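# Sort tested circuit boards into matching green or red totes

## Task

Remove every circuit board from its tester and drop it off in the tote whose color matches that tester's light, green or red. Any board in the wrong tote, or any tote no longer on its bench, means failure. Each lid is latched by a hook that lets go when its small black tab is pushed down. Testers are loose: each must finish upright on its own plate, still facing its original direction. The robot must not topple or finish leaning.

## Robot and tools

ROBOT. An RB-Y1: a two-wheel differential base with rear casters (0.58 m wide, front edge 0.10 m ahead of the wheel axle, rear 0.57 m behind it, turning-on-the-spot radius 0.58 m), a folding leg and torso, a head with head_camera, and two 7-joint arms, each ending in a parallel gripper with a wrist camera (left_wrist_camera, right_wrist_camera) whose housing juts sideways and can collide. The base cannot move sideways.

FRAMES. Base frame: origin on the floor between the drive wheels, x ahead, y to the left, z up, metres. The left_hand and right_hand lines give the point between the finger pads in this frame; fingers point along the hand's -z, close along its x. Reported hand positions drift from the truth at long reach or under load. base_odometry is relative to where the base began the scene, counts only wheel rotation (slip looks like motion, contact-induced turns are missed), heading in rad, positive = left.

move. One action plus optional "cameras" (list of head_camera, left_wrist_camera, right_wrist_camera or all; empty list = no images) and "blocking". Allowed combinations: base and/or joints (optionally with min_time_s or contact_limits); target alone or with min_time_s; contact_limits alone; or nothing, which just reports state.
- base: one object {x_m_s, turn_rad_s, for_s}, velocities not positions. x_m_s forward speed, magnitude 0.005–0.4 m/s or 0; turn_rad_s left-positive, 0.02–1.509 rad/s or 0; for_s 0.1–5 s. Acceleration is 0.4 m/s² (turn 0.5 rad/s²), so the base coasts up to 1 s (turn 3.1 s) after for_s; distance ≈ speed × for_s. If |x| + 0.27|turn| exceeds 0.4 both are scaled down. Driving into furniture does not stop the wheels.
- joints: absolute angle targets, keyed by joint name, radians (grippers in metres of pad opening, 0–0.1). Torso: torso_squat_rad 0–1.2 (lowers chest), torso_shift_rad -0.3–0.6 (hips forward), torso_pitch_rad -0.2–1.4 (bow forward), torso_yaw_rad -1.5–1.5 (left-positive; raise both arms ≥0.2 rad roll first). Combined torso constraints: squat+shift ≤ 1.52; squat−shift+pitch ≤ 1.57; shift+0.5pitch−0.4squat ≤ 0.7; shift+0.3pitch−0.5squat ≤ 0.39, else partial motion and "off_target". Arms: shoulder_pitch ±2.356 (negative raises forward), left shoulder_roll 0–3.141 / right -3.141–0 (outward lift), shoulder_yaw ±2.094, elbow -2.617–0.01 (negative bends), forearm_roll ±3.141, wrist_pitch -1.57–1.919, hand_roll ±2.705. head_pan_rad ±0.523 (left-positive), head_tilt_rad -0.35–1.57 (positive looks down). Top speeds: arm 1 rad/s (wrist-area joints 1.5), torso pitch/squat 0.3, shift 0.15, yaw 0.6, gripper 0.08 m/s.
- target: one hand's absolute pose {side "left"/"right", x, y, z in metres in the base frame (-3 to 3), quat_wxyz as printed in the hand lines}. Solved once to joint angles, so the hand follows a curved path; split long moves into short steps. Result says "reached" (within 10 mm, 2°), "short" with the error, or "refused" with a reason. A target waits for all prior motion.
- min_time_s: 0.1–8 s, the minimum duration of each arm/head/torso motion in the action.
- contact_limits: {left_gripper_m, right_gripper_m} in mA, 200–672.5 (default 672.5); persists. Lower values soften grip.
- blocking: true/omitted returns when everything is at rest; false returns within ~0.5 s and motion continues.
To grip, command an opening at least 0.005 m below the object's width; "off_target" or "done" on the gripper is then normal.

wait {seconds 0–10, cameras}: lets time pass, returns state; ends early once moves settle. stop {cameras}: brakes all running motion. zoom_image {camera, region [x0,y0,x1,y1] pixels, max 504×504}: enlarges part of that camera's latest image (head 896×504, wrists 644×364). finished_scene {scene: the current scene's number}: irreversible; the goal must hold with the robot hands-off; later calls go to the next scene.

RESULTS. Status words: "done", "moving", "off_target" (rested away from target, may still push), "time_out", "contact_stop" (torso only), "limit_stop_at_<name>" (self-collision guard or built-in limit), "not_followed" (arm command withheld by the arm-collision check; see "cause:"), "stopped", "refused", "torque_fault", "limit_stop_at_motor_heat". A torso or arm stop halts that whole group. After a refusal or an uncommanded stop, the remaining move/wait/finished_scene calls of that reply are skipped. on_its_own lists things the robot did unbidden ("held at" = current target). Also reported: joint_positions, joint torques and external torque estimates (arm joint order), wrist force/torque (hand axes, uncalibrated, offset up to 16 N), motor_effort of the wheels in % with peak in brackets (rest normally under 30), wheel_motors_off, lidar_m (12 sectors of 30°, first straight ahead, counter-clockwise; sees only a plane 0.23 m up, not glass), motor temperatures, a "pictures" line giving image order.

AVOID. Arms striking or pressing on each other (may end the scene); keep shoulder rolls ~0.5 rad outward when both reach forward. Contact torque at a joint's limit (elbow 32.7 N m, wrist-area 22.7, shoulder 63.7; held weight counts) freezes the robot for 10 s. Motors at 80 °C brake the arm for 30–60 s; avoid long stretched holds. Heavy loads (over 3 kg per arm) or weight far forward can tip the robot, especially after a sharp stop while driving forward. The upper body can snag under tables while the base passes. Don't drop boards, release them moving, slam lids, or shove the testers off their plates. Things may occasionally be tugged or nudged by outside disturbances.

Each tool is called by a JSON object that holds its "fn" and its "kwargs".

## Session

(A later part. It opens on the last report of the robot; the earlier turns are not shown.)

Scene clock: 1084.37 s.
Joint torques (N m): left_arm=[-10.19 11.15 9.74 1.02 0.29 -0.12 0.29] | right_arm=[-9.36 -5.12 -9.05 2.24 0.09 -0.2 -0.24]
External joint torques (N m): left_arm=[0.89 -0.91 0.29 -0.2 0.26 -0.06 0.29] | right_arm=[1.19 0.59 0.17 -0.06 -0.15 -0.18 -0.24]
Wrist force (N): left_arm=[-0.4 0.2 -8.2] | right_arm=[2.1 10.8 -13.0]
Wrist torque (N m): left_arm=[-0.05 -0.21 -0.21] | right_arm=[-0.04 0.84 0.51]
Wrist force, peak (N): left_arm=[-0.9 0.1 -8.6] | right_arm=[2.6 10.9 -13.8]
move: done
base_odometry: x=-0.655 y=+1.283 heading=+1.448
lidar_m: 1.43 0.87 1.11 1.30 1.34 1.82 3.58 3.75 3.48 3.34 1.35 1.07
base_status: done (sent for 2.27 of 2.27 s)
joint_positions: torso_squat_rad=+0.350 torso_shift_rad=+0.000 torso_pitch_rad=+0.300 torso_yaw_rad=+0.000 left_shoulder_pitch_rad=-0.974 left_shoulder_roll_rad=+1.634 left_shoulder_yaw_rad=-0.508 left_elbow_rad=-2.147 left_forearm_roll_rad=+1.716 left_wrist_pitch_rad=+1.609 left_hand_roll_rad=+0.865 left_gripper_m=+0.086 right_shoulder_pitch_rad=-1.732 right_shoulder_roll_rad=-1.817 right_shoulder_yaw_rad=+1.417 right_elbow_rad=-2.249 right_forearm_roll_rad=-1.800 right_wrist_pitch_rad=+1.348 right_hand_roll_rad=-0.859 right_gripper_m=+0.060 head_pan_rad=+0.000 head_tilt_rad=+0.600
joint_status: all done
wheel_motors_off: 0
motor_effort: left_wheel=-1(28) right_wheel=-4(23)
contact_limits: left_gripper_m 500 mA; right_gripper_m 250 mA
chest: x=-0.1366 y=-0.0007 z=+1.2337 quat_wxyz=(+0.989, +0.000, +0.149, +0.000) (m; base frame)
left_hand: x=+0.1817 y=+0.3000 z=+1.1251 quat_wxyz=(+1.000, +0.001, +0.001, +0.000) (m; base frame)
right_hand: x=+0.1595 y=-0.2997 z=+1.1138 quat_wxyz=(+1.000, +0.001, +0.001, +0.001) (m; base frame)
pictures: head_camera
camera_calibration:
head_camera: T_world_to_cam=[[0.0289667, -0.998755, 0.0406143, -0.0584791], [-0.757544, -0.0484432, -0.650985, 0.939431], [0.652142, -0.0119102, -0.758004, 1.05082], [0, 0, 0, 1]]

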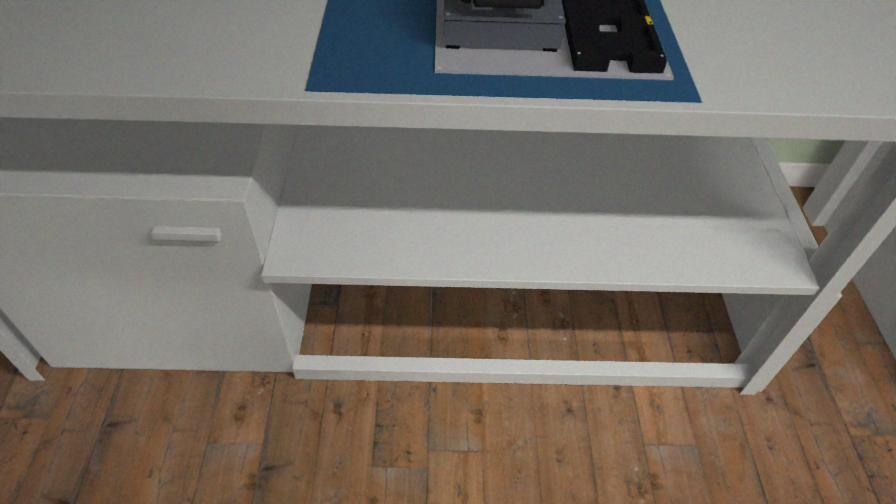

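{"fn": "move", "kwargs": {"base": {"turn_rad_s":0.05,"for_s":0.6}, "cameras": []}}

{"fn": "move", "kwargs": {"base": {"x_m_s":0.2,"for_s":3.0}, "joints": {"head_tilt_rad":0.75}, "cameras": ["head_camera"]}}

Scene clock: 1103.37 s.
Joint torques (N m): left_arm=[-10.12 11.08 9.67 1.13 0.17 -0.05 0.36] | right_arm=[-9.25 -4.88 -8.85 2.21 0.04 -0.11 -0.15]
External joint torques (N m): left_arm=[0.95 -0.97 0.22 -0.1 0.15 0.01 0.36] | right_arm=[1.3 0.82 0.37 -0.1 -0.2 -0.09 -0.15]
Wrist force (N): left_arm=[-0.6 0.3 -8.3] | right_arm=[2.3 10.9 -12.7]
Wrist torque (N m): left_arm=[-0.07 -0.23 -0.20] | right_arm=[-0.07 0.85 0.53]
Wrist force, peak (N): left_arm=[-0.7 0.2 -8.5] | right_arm=[2.3 11.0 -13.3]
move: done
base_odometry: x=-0.655 y=+1.283 heading=+1.477
lidar_m: 1.28 0.87 1.14 1.29 1.35 1.87 3.58 3.75 3.46 3.02 1.09 1.08
base_status: done (sent for 0.6 of 0.6 s)
joint_positions: torso_squat_rad=+0.350 torso_shift_rad=+0.000 torso_pitch_rad=+0.300 torso_yaw_rad=+0.000 left_shoulder_pitch_rad=-0.974 left_shoulder_roll_rad=+1.634 left_shoulder_yaw_rad=-0.508 left_elbow_rad=-2.147 left_forearm_roll_rad=+1.716 left_wrist_pitch_rad=+1.609 left_hand_roll_rad=+0.865 left_gripper_m=+0.086 right_shoulder_pitch_rad=-1.732 right_shoulder_roll_rad=-1.817 right_shoulder_yaw_rad=+1.417 right_elbow_rad=-2.249 right_forearm_roll_rad=-1.800 right_wrist_pitch_rad=+1.348 right_hand_roll_rad=-0.859 right_gripper_m=+0.060 head_pan_rad=+0.000 head_tilt_rad=+0.600
wheel_motors_off: 0
motor_effort: left_wheel=-5(21) right_wheel=+2(21)
contact_limits: left_gripper_m 500 mA; right_gripper_m 250 mA
chest: x=-0.1366 y=-0.0007 z=+1.2337 quat_wxyz=(+0.989, +0.000, +0.149, +0.000) (m; base frame)
left_hand: x=+0.1817 y=+0.3000 z=+1.1251 quat_wxyz=(+1.000, +0.001, +0.001, +0.000) (m; base frame)
right_hand: x=+0.1595 y=-0.2997 z=+1.1138 quat_wxyz=(+1.000, +0.001, +0.001, +0.001) (m; base frame)
pictures: none

Scene clock: 1107.17 s.
Joint torques (N m): left_arm=[-10.04 10.99 9.47 1.07 0.23 -0.04 0.36] | right_arm=[-9.46 -4.85 -8.92 2.2 -0.01 -0.04 -0.25]
External joint torques (N m): left_arm=[1.03 -1.06 0.03 -0.15 0.2 0.01 0.36] | right_arm=[1.08 0.86 0.3 -0.1 -0.25 -0.02 -0.25]
Wrist force (N): left_arm=[-0.7 0.3 -8.0] | right_arm=[2.4 10.5 -13.0]
Wrist torque (N m): left_arm=[-0.07 -0.26 -0.21] | right_arm=[0.00 0.86 0.51]
Wrist force, peak (N): left_arm=[-0.9 0.3 -8.6] | right_arm=[2.7 10.8 -13.4]
move: done
base_odometry: x=-0.599 y=+1.880 heading=+1.477
lidar_m: 0.85 0.45 0.37 0.83 1.35 1.87 4.17 4.33 3.46 0.80 0.79 0.89
base_status: done (sent for 3 of 3 s)
joint_positions: torso_squat_rad=+0.350 torso_shift_rad=+0.000 torso_pitch_rad=+0.300 torso_yaw_rad=+0.000 left_shoulder_pitch_rad=-0.974 left_shoulder_roll_rad=+1.634 left_shoulder_yaw_rad=-0.508 left_elbow_rad=-2.147 left_forearm_roll_rad=+1.716 left_wrist_pitch_rad=+1.609 left_hand_roll_rad=+0.865 left_gripper_m=+0.086 right_shoulder_pitch_rad=-1.732 right_shoulder_roll_rad=-1.817 right_shoulder_yaw_rad=+1.417 right_elbow_rad=-2.249 right_forearm_roll_rad=-1.800 right_wrist_pitch_rad=+1.348 right_hand_roll_rad=-0.859 right_gripper_m=+0.060 head_pan_rad=+0.000 head_tilt_rad=+0.750
joint_status: all done
wheel_motors_off: 0
motor_effort: left_wheel=+0(32) right_wheel=-2(23)
contact_limits: left_gripper_m 500 mA; right_gripper_m 250 mA
chest: x=-0.1365 y=-0.0007 z=+1.2337 quat_wxyz=(+0.989, +0.000, +0.149, +0.000) (m; base frame)
left_hand: x=+0.1817 y=+0.3000 z=+1.1251 quat_wxyz=(+1.000, +0.001, +0.001, +0.000) (m; base frame)
right_hand: x=+0.1595 y=-0.2997 z=+1.1138 quat_wxyz=(+1.000, +0.001, +0.001, +0.001) (m; base frame)
pictures: head_camera
camera_calibration:
head_camera: T_world_to_cam=[[0.0348446, -0.998751, 0.0358021, -0.0513267], [-0.846334, -0.0485415, -0.530436, 0.763483], [0.531512, -0.0118177, -0.846968, 1.17016], [0, 0, 0, 1]]

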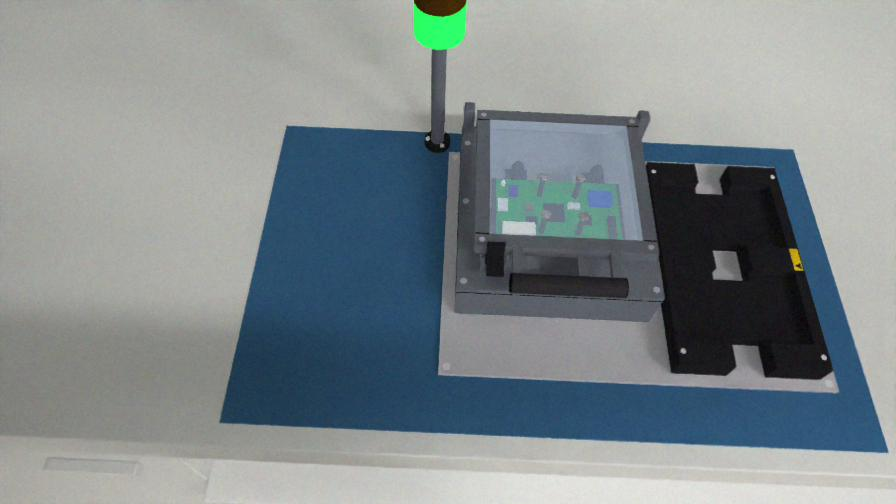

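{"fn": "move", "kwargs": {"joints": {"torso_shift_rad":0.12,"left_gripper_m":0,"right_gripper_m":0.03}, "contact_limits": {"left_gripper_m":400,"right_gripper_m":250}, "min_time_s": 1.5, "cameras": []}}

{"fn": "move", "kwargs": {"target": {"side":"left","x":0.283,"y":-0.03,"z":1.05,"quat_wxyz":[0.9914,-0.1305,0,0]}, "min_time_s": 3, "cameras": ["head_camera","left_wrist_camera"]}}

Scene clock: 1130.30 s.
Joint torques (N m): left_arm=[-10.31 11.06 9.61 1.12 0.2 -0.13 0.32] | right_arm=[-9.25 -4.94 -9.17 2.14 -0.02 -0.11 -0.24]
External joint torques (N m): left_arm=[0.77 -0.99 0.16 -0.1 0.18 -0.08 0.32] | right_arm=[1.3 0.77 0.05 -0.16 -0.26 -0.09 -0.24]
Wrist force (N): left_arm=[-0.4 0.0 -8.3] | right_arm=[2.1 10.7 -13.1]
Wrist torque (N m): left_arm=[-0.01 -0.24 -0.21] | right_arm=[-0.03 0.82 0.51]
Wrist force, peak (N): left_arm=[-0.5 0.6 -8.6] | right_arm=[2.1 10.9 -13.6]
move: done
base_odometry: x=-0.599 y=+1.880 heading=+1.477
lidar_m: 0.85 0.45 0.38 0.82 1.35 1.87 4.18 4.33 3.45 0.80 0.79 0.88
joint_positions: torso_squat_rad=+0.350 torso_shift_rad=+0.120 torso_pitch_rad=+0.300 torso_yaw_rad=+0.000 left_shoulder_pitch_rad=-0.974 left_shoulder_roll_rad=+1.634 left_shoulder_yaw_rad=-0.508 left_elbow_rad=-2.147 left_forearm_roll_rad=+1.716 left_wrist_pitch_rad=+1.609 left_hand_roll_rad=+0.865 left_gripper_m=+0.000 right_shoulder_pitch_rad=-1.732 right_shoulder_roll_rad=-1.817 right_shoulder_yaw_rad=+1.417 right_elbow_rad=-2.249 right_forearm_roll_rad=-1.800 right_wrist_pitch_rad=+1.348 right_hand_roll_rad=-0.859 right_gripper_m=+0.030 head_pan_rad=+0.000 head_tilt_rad=+0.750
joint_status: all done
wheel_motors_off: 0
motor_effort: left_wheel=+1(3) right_wheel=-1(3)
contact_limits: left_gripper_m 400 mA; right_gripper_m 250 mA
chest: x=-0.0579 y=-0.0007 z=+1.2289 quat_wxyz=(+0.989, +0.000, +0.149, +0.000) (m; base frame)
left_hand: x=+0.2604 y=+0.3000 z=+1.1204 quat_wxyz=(+1.000, +0.001, +0.001, +0.000) (m; base frame)
right_hand: x=+0.2382 y=-0.2997 z=+1.1091 quat_wxyz=(+1.000, +0.001, +0.001, +0.001) (m; base frame)
pictures: none

Scene clock: 1133.63 s.
Joint torques (N m): left_arm=[-17.91 3.11 8.64 -1.55 0.24 -0.76 0.32] | right_arm=[-9.17 -5.02 -8.88 2.31 0.05 -0.04 -0.24]
External joint torques (N m): left_arm=[0.24 -1.25 -1.37 1.26 0.13 -0.21 0.32] | right_arm=[1.37 0.69 0.34 0.01 -0.19 -0.03 -0.24]
Wrist force (N): left_arm=[-0.8 1.8 -8.1] | right_arm=[2.1 11.1 -13.3]
Wrist torque (N m): left_arm=[-0.10 -0.29 -0.23] | right_arm=[-0.07 0.85 0.52]
Wrist force, peak (N): left_arm=[-1.0 1.7 -8.5] | right_arm=[2.1 11.0 -13.5]
move: done
base_odometry: x=-0.599 y=+1.880 heading=+1.477
lidar_m: 0.84 0.45 0.37 0.82 1.35 1.87 4.19 4.33 3.45 0.80 0.79 0.88
joint_positions: torso_squat_rad=+0.350 torso_shift_rad=+0.120 torso_pitch_rad=+0.300 torso_yaw_rad=+0.000 left_shoulder_pitch_rad=-1.411 left_shoulder_roll_rad=+0.622 left_shoulder_yaw_rad=-0.927 left_elbow_rad=-1.847 left_forearm_roll_rad=+1.314 left_wrist_pitch_rad=+1.554 left_hand_roll_rad=+1.457 left_gripper_m=+0.000 right_shoulder_pitch_rad=-1.732 right_shoulder_roll_rad=-1.817 right_shoulder_yaw_rad=+1.417 right_elbow_rad=-2.249 right_forearm_roll_rad=-1.800 right_wrist_pitch_rad=+1.348 right_hand_roll_rad=-0.859 right_gripper_m=+0.030 head_pan_rad=+0.000 head_tilt_rad=+0.750
joint_status: all done
wheel_motors_off: 0
motor_effort: left_wheel=+2(3) right_wheel=-2(3)
contact_limits: left_gripper_m 400 mA; right_gripper_m 250 mA
chest: x=-0.0579 y=-0.0007 z=+1.2289 quat_wxyz=(+0.989, +0.000, +0.149, +0.000) (m; base frame)
left_hand: x=+0.2830 y=-0.0299 z=+1.0501 quat_wxyz=(+0.991, -0.131, +0.000, +0.000) (m; base frame)
left_hand_status: reached (checked arc, planned for 3.0 s): 0 mm and 0.0 deg off.
right_hand: x=+0.2382 y=-0.2997 z=+1.1091 quat_wxyz=(+1.000, +0.001, +0.001, +0.001) (m; base frame)
pictures: head_camera, left_wrist_camera
camera_calibration:
head_camera: T_world_to_cam=[[0.0348422, -0.998751, 0.035804, -0.053898], [-0.846301, -0.0485412, -0.530488, 0.827618], [0.531564, -0.0118176, -0.846936, 1.12431], [0, 0, 0, 1]]
left_wrist_camera: T_world_to_cam=[[0.999809, 0.0120309, -0.0154264, -0.267681], [0.019383, -0.715966, 0.697866, -0.725444], [-0.00264884, -0.698032, -0.716062, 0.800891], [0, 0, 0, 1]]

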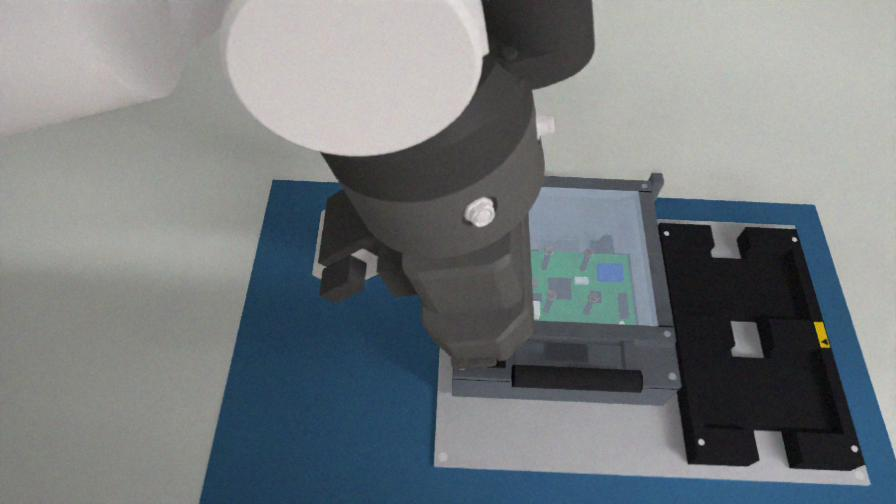

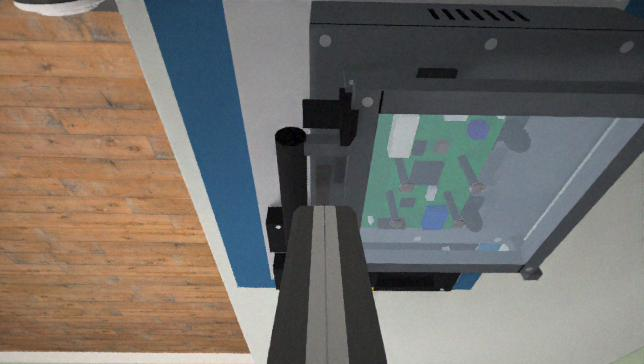

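{"fn": "move", "kwargs": {"target": {"side":"left","x":0.2805,"y":-0.024,"z":0.995,"quat_wxyz":[0.9914,-0.1305,0,0]}, "min_time_s": 2, "cameras": ["left_wrist_camera"]}}

{"fn": "move", "kwargs": {"target": {"side":"right","x":0.2725,"y":-0.2,"z":1.08,"quat_wxyz":[0.9914,0.1305,0,0]}, "min_time_s": 2, "cameras": []}}

{"fn": "move", "kwargs": {"target": {"side":"right","x":0.2725,"y":-0.109,"z":1.04,"quat_wxyz":[0.9914,0.1305,0,0]}, "min_time_s": 2.5, "cameras": ["left_wrist_camera","right_wrist_camera","head_camera"]}}

Scene clock: 1155.77 s.
Joint torques (N m): left_arm=[-15.53 2.23 8.39 -2.35 0.1 -0.85 -0.27] | right_arm=[-9.18 -4.9 -8.78 2.16 0 -0.08 -0.17]
External joint torques (N m): left_arm=[2.12 -1.63 -1.41 1.4 -0.03 -0.3 -0.26] | right_arm=[1.36 0.81 0.44 -0.14 -0.23 -0.07 -0.17]
Wrist force (N): left_arm=[-0.6 2.1 -7.7] | right_arm=[2.2 10.7 -13.2]
Wrist torque (N m): left_arm=[-0.15 -0.26 -0.20] | right_arm=[-0.01 0.84 0.51]
Wrist force, peak (N): left_arm=[-0.9 2.0 -8.4] | right_arm=[2.2 10.9 -13.6]
move: done
base_odometry: x=-0.599 y=+1.880 heading=+1.477
lidar_m: 0.85 0.46 0.38 0.82 1.35 1.87 4.17 4.33 3.45 0.80 0.79 0.89
joint_positions: torso_squat_rad=+0.350 torso_shift_rad=+0.120 torso_pitch_rad=+0.300 torso_yaw_rad=+0.000 left_shoulder_pitch_rad=-1.307 left_shoulder_roll_rad=+0.617 left_shoulder_yaw_rad=-1.002 left_elbow_rad=-1.828 left_forearm_roll_rad=+1.207 left_wrist_pitch_rad=+1.459 left_hand_roll_rad=+1.411 left_gripper_m=+0.000 right_shoulder_pitch_rad=-1.732 right_shoulder_roll_rad=-1.817 right_shoulder_yaw_rad=+1.417 right_elbow_rad=-2.249 right_forearm_roll_rad=-1.800 right_wrist_pitch_rad=+1.348 right_hand_roll_rad=-0.859 right_gripper_m=+0.030 head_pan_rad=+0.000 head_tilt_rad=+0.750
joint_status: all done
wheel_motors_off: 0
motor_effort: left_wheel=+1(3) right_wheel=-2(3)
contact_limits: left_gripper_m 400 mA; right_gripper_m 250 mA
chest: x=-0.0579 y=-0.0007 z=+1.2289 quat_wxyz=(+0.989, +0.000, +0.149, +0.000) (m; base frame)
left_hand: x=+0.2805 y=-0.0237 z=+0.9954 quat_wxyz=(+0.991, -0.130, +0.000, +0.000) (m; base frame)
left_hand_status: reached (checked arc, planned for 2.0 s): 1 mm and 0.1 deg off.
right_hand: x=+0.2382 y=-0.2997 z=+1.1091 quat_wxyz=(+1.000, +0.001, +0.001, +0.001) (m; base frame)
pictures: left_wrist_camera
camera_calibration:
left_wrist_camera: T_world_to_cam=[[0.999816, 0.0118787, -0.0150839, -0.266526], [0.0190335, -0.716369, 0.697462, -0.682264], [-0.00252069, -0.69762, -0.716463, 0.76638], [0, 0, 0, 1]]

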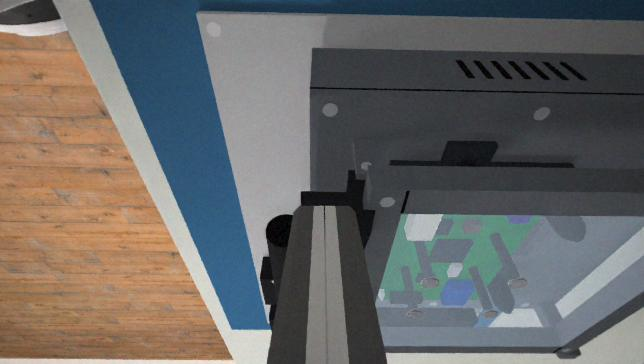

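Scene clock: 1158.10 s.
Joint torques (N m): left_arm=[-15.81 2.09 8.49 -2.48 0.09 -0.77 -0.14] | right_arm=[-11.29 -4.43 -8.43 2.13 -0.52 -0.75 -0.32]
External joint torques (N m): left_arm=[1.84 -1.77 -1.3 1.28 -0.04 -0.23 -0.14] | right_arm=[2.7 2.53 1.47 0.67 -0.47 -0.31 -0.32]
Wrist force (N): left_arm=[-0.6 2.1 -7.8] | right_arm=[2.3 9.6 -12.5]
Wrist torque (N m): left_arm=[-0.17 -0.28 -0.21] | right_arm=[-0.01 0.85 0.51]
Wrist force, peak (N): left_arm=[-0.9 2.0 -8.1] | right_arm=[2.3 10.8 -13.4]
move: done
base_odometry: x=-0.599 y=+1.880 heading=+1.477
lidar_m: 0.84 0.45 0.37 0.82 1.35 1.87 4.18 4.33 3.46 0.80 0.79 0.88
joint_positions: torso_squat_rad=+0.350 torso_shift_rad=+0.120 torso_pitch_rad=+0.300 torso_yaw_rad=+0.000 left_shoulder_pitch_rad=-1.307 left_shoulder_roll_rad=+0.617 left_shoulder_yaw_rad=-1.002 left_elbow_rad=-1.828 left_forearm_roll_rad=+1.207 left_wrist_pitch_rad=+1.459 left_hand_roll_rad=+1.411 left_gripper_m=+0.000 right_shoulder_pitch_rad=-1.689 right_shoulder_roll_rad=-1.581 right_shoulder_yaw_rad=+1.438 right_elbow_rad=-2.146 right_forearm_roll_rad=-1.855 right_wrist_pitch_rad=+1.085 right_hand_roll_rad=-0.928 right_gripper_m=+0.030 head_pan_rad=+0.000 head_tilt_rad=+0.750
joint_status: all done
wheel_motors_off: 0
motor_effort: left_wheel=+1(2) right_wheel=-2(3)
contact_limits: left_gripper_m 400 mA; right_gripper_m 250 mA
chest: x=-0.0579 y=-0.0007 z=+1.2289 quat_wxyz=(+0.989, +0.000, +0.149, +0.000) (m; base frame)
left_hand: x=+0.2805 y=-0.0237 z=+0.9954 quat_wxyz=(+0.991, -0.130, +0.000, +0.000) (m; base frame)
right_hand: x=+0.2725 y=-0.2001 z=+1.0804 quat_wxyz=(+0.991, +0.131, -0.001, +0.000) (m; base frame)
right_hand_status: reached (checked arc, planned for 2.0 s): 0 mm and 0.1 deg off.
pictures: none

Scene clock: 1160.93 s.
Joint torques (N m): left_arm=[-15.71 2.24 8.32 -2.49 0.23 -0.85 -0.21] | right_arm=[-16.87 -4.3 -8.72 1.03 0.16 -0.82 -0.28]
External joint torques (N m): left_arm=[1.95 -1.62 -1.48 1.26 0.1 -0.31 -0.21] | right_arm=[0.09 2.64 1.42 0.69 0.07 -0.31 -0.28]
Wrist force (N): left_arm=[-0.8 1.8 -7.8] | right_arm=[2.2 9.2 -12.6]
Wrist torque (N m): left_arm=[-0.13 -0.29 -0.21] | right_arm=[0.01 0.82 0.54]
Wrist force, peak (N): left_arm=[-0.8 1.9 -8.2] | right_arm=[2.5 9.5 -13.0]
move: done
base_odometry: x=-0.599 y=+1.880 heading=+1.477
lidar_m: 0.84 0.45 0.37 0.83 1.35 1.87 4.17 4.32 3.46 0.79 0.79 0.88
joint_positions: torso_squat_rad=+0.350 torso_shift_rad=+0.120 torso_pitch_rad=+0.300 torso_yaw_rad=+0.000 left_shoulder_pitch_rad=-1.307 left_shoulder_roll_rad=+0.617 left_shoulder_yaw_rad=-1.002 left_elbow_rad=-1.828 left_forearm_roll_rad=+1.207 left_wrist_pitch_rad=+1.459 left_hand_roll_rad=+1.411 left_gripper_m=+0.000 right_shoulder_pitch_rad=-1.701 right_shoulder_roll_rad=-1.252 right_shoulder_yaw_rad=+1.478 right_elbow_rad=-2.124 right_forearm_roll_rad=-1.643 right_wrist_pitch_rad=+1.022 right_hand_roll_rad=-1.271 right_gripper_m=+0.030 head_pan_rad=+0.000 head_tilt_rad=+0.750
joint_status: all done
wheel_motors_off: 0
motor_effort: left_wheel=+1(3) right_wheel=-1(3)
contact_limits: left_gripper_m 400 mA; right_gripper_m 250 mA
chest: x=-0.0579 y=-0.0007 z=+1.2289 quat_wxyz=(+0.989, +0.000, +0.149, +0.000) (m; base frame)
left_hand: x=+0.2805 y=-0.0237 z=+0.9954 quat_wxyz=(+0.991, -0.130, +0.000, +0.000) (m; base frame)
right_hand: x=+0.2725 y=-0.1091 z=+1.0402 quat_wxyz=(+0.991, +0.131, +0.000, +0.000) (m; base frame)
right_hand_status: reached (checked arc, planned for 2.5 s): 0 mm and 0.0 deg off.
pictures: head_camera, left_wrist_camera, right_wrist_camera
camera_calibration:
head_camera: T_world_to_cam=[[0.0348424, -0.998751, 0.035804, -0.0538979], [-0.846301, -0.0485414, -0.530489, 0.827618], [0.531564, -0.0118175, -0.846936, 1.12431], [0, 0, 0, 1]]
left_wrist_camera: T_world_to_cam=[[0.999815, 0.0118639, -0.0151272, -0.266468], [0.0190531, -0.716353, 0.697478, -0.682291], [-0.00256164, -0.697637, -0.716447, 0.766355], [0, 0, 0, 1]]
right_wrist_camera: T_world_to_cam=[[-0.999645, 0.0240673, -0.0114461, 0.28941], [0.0104889, 0.750126, 0.661212, -0.575584], [0.0244996, 0.660857, -0.750112, 0.917437], [0, 0, 0, 1]]

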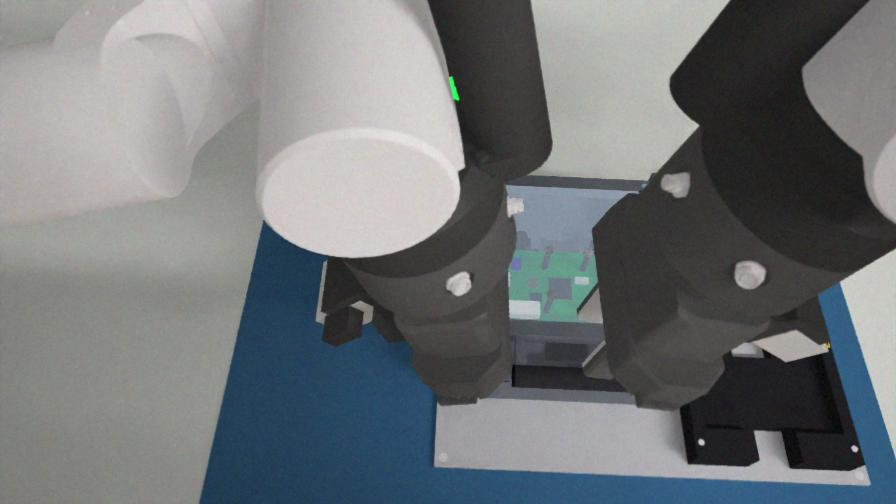

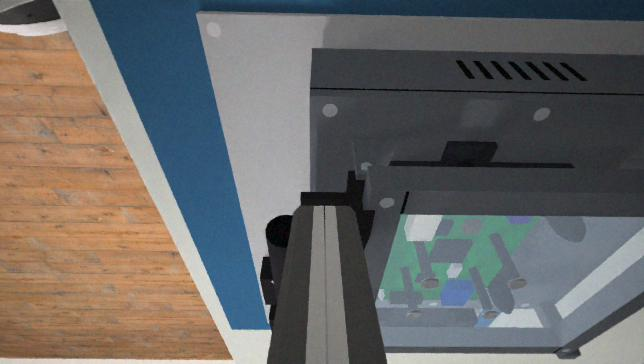

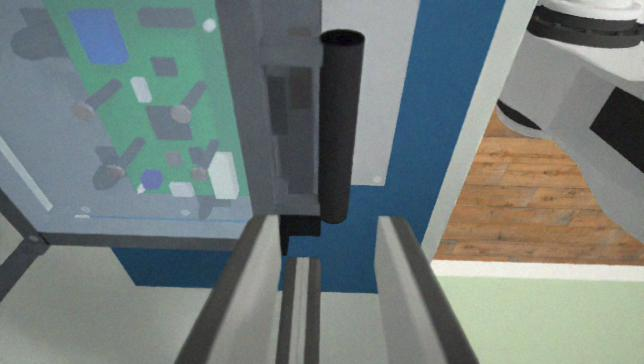

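{"fn": "move", "kwargs": {"target": {"side":"right","x":0.2725,"y":-0.109,"z":0.99,"quat_wxyz":[0.9914,0.1305,0,0]}, "min_time_s": 1.5, "cameras": ["right_wrist_camera"]}}

{"fn": "move", "kwargs": {"target": {"side":"right","x":0.2725,"y":-0.109,"z":0.9635,"quat_wxyz":[0.9914,0.1305,0,0]}, "min_time_s": 1.5, "cameras": ["right_wrist_camera"]}}

Scene clock: 1166.73 s.
Joint torques (N m): left_arm=[-15.73 2.39 8.37 -2.45 0.15 -0.79 -0.26] | right_arm=[-14.48 -4.93 -8.51 0.09 0.19 -0.75 -0.24]
External joint torques (N m): left_arm=[1.92 -1.47 -1.43 1.3 0.02 -0.25 -0.26] | right_arm=[2.8 2.51 1.44 0.75 0.09 -0.23 -0.24]
Wrist force (N): left_arm=[-0.7 2.2 -8.0] | right_arm=[2.1 9.5 -12.6]
Wrist torque (N m): left_arm=[-0.18 -0.28 -0.21] | right_arm=[-0.03 0.81 0.51]
Wrist force, peak (N): left_arm=[-0.8 2.1 -8.3] | right_arm=[2.7 9.7 -12.8]
move: done
base_odometry: x=-0.599 y=+1.880 heading=+1.477
lidar_m: 0.85 0.45 0.37 0.82 1.35 1.87 4.18 4.33 3.46 0.80 0.79 0.88
joint_positions: torso_squat_rad=+0.350 torso_shift_rad=+0.120 torso_pitch_rad=+0.300 torso_yaw_rad=+0.000 left_shoulder_pitch_rad=-1.307 left_shoulder_roll_rad=+0.617 left_shoulder_yaw_rad=-1.002 left_elbow_rad=-1.827 left_forearm_roll_rad=+1.207 left_wrist_pitch_rad=+1.459 left_hand_roll_rad=+1.411 left_gripper_m=+0.000 right_shoulder_pitch_rad=-1.613 right_shoulder_roll_rad=-1.185 right_shoulder_yaw_rad=+1.546 right_elbow_rad=-2.075 right_forearm_roll_rad=-1.511 right_wrist_pitch_rad=+0.936 right_hand_roll_rad=-1.289 right_gripper_m=+0.030 head_pan_rad=+0.000 head_tilt_rad=+0.750
joint_status: all done
wheel_motors_off: 0
motor_effort: left_wheel=+1(3) right_wheel=-1(3)
contact_limits: left_gripper_m 400 mA; right_gripper_m 250 mA
chest: x=-0.0579 y=-0.0007 z=+1.2289 quat_wxyz=(+0.989, +0.000, +0.149, +0.000) (m; base frame)
left_hand: x=+0.2805 y=-0.0237 z=+0.9954 quat_wxyz=(+0.991, -0.130, +0.000, +0.000) (m; base frame)
right_hand: x=+0.2726 y=-0.1092 z=+0.9905 quat_wxyz=(+0.991, +0.131, +0.000, +0.000) (m; base frame)
right_hand_status: reached (checked arc, planned for 1.5 s): 1 mm and 0.1 deg off.
pictures: right_wrist_camera
camera_calibration:
right_wrist_camera: T_world_to_cam=[[-0.999643, 0.0238733, -0.0120379, 0.289444], [0.00996199, 0.750397, 0.660912, -0.542242], [0.0248114, 0.660556, -0.750367, 0.880318], [0, 0, 0, 1]]

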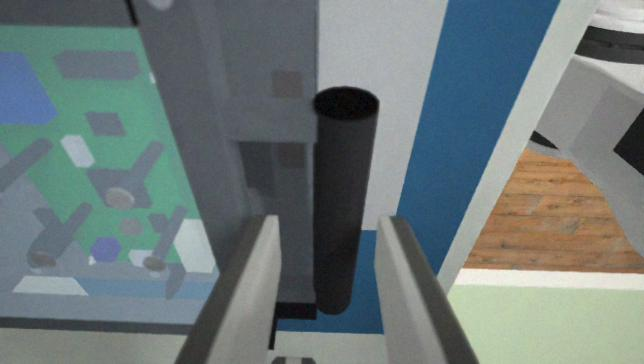

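Scene clock: 1168.57 s.
Joint torques (N m): left_arm=[-15.78 2.57 8.54 -2.45 0.18 -0.87 -0.25] | right_arm=[-14.55 -4.95 -8.2 -0.21 0.15 -0.89 -0.35]
External joint torques (N m): left_arm=[1.87 -1.29 -1.25 1.31 0.04 -0.32 -0.25] | right_arm=[2.89 2.69 1.62 0.91 0.06 -0.37 -0.35]
Wrist force (N): left_arm=[-0.9 2.2 -7.7] | right_arm=[1.9 9.3 -12.8]
Wrist torque (N m): left_arm=[-0.16 -0.29 -0.21] | right_arm=[0.00 0.80 0.54]
Wrist force, peak (N): left_arm=[-1.0 2.2 -8.1] | right_arm=[2.3 9.7 -12.9]
move: done
base_odometry: x=-0.599 y=+1.880 heading=+1.477
lidar_m: 0.84 0.45 0.38 0.82 1.35 1.87 4.17 4.33 3.46 0.79 0.79 0.87
joint_positions: torso_squat_rad=+0.350 torso_shift_rad=+0.120 torso_pitch_rad=+0.300 torso_yaw_rad=+0.000 left_shoulder_pitch_rad=-1.307 left_shoulder_roll_rad=+0.617 left_shoulder_yaw_rad=-1.002 left_elbow_rad=-1.827 left_forearm_roll_rad=+1.207 left_wrist_pitch_rad=+1.459 left_hand_roll_rad=+1.411 left_gripper_m=+0.000 right_shoulder_pitch_rad=-1.566 right_shoulder_roll_rad=-1.144 right_shoulder_yaw_rad=+1.578 right_elbow_rad=-2.034 right_forearm_roll_rad=-1.449 right_wrist_pitch_rad=+0.893 right_hand_roll_rad=-1.294 right_gripper_m=+0.030 head_pan_rad=+0.000 head_tilt_rad=+0.750
joint_status: all done
wheel_motors_off: 0
motor_effort: left_wheel=+1(3) right_wheel=-2(3)
contact_limits: left_gripper_m 400 mA; right_gripper_m 250 mA
chest: x=-0.0579 y=-0.0007 z=+1.2289 quat_wxyz=(+0.989, +0.000, +0.149, +0.000) (m; base frame)
left_hand: x=+0.2805 y=-0.0237 z=+0.9954 quat_wxyz=(+0.991, -0.130, +0.000, +0.000) (m; base frame)
right_hand: x=+0.2728 y=-0.1090 z=+0.9639 quat_wxyz=(+0.991, +0.131, +0.000, +0.000) (m; base frame)
right_hand_status: reached (checked arc, planned for 1.5 s): 0 mm and 0.1 deg off.
pictures: right_wrist_camera
camera_calibration:
right_wrist_camera: T_world_to_cam=[[-0.999637, 0.0240699, -0.0120862, 0.289419], [0.010077, 0.750376, 0.660935, -0.52477], [0.0249778, 0.660573, -0.750346, 0.86015], [0, 0, 0, 1]]

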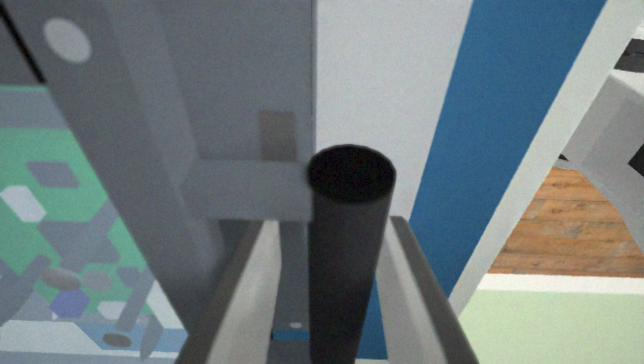

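{"fn": "move", "kwargs": {"joints": {"right_gripper_m":0.008}, "cameras": ["right_wrist_camera"]}}

{"fn": "move", "kwargs": {"target": {"side":"left","x":0.2805,"y":-0.024,"z":0.982,"quat_wxyz":[0.9914,-0.1305,0,0]}, "min_time_s": 1.5, "cameras": ["left_wrist_camera"]}}

{"fn": "move", "kwargs": {"target": {"side":"left","x":0.2805,"y":-0.024,"z":0.974,"quat_wxyz":[0.9914,-0.1305,0,0]}, "min_time_s": 1.5, "cameras": ["left_wrist_camera"]}}

Scene clock: 1176.40 s.
Joint torques (N m): left_arm=[-15.84 2.48 8.35 -2.51 0.1 -0.78 -0.21] | right_arm=[-17.12 -6.88 -10.3 2.84 2.04 -1.5 -0.19]
External joint torques (N m): left_arm=[1.82 -1.38 -1.45 1.24 -0.03 -0.24 -0.2] | right_arm=[0.31 0.76 -0.49 3.96 1.95 -0.99 -0.19]
Wrist force (N): left_arm=[-0.8 1.9 -7.9] | right_arm=[-10.8 8.7 -2.4]
Wrist torque (N m): left_arm=[-0.15 -0.30 -0.21] | right_arm=[-0.03 0.93 0.31]
Wrist force, peak (N): left_arm=[-0.6 2.0 -8.2] | right_arm=[-13.8 8.9 -9.2]
move: off_target
base_odometry: x=-0.599 y=+1.880 heading=+1.477
lidar_m: 0.85 0.45 0.38 0.82 1.35 1.87 4.18 4.34 3.45 0.80 0.79 0.89
joint_positions: torso_squat_rad=+0.350 torso_shift_rad=+0.120 torso_pitch_rad=+0.300 torso_yaw_rad=+0.000 left_shoulder_pitch_rad=-1.307 left_shoulder_roll_rad=+0.617 left_shoulder_yaw_rad=-1.002 left_elbow_rad=-1.827 left_forearm_roll_rad=+1.207 left_wrist_pitch_rad=+1.459 left_hand_roll_rad=+1.411 left_gripper_m=+0.000 right_shoulder_pitch_rad=-1.565 right_shoulder_roll_rad=-1.144 right_shoulder_yaw_rad=+1.578 right_elbow_rad=-2.034 right_forearm_roll_rad=-1.449 right_wrist_pitch_rad=+0.893 right_hand_roll_rad=-1.294 right_gripper_m=+0.015 head_pan_rad=+0.000 head_tilt_rad=+0.750
joint_status: right_gripper_m off_target (ended at +0.015, target +0.008)
wheel_motors_off: 0
motor_effort: left_wheel=+1(2) right_wheel=+0(3)
contact_limits: left_gripper_m 400 mA; right_gripper_m 250 mA
chest: x=-0.0581 y=-0.0007 z=+1.2290 quat_wxyz=(+0.989, +0.000, +0.149, +0.000) (m; base frame)
left_hand: x=+0.2803 y=-0.0237 z=+0.9955 quat_wxyz=(+0.991, -0.130, -0.001, +0.000) (m; base frame)
right_hand: x=+0.2719 y=-0.1090 z=+0.9637 quat_wxyz=(+0.991, +0.130, +0.000, +0.000) (m; base frame)
pictures: right_wrist_camera
camera_calibration:
right_wrist_camera: T_world_to_cam=[[-0.999667, 0.0235091, -0.0106106, 0.287007], [0.0106367, 0.750523, 0.660759, -0.524621], [0.0234974, 0.660426, -0.750523, 0.860574], [0, 0, 0, 1]]

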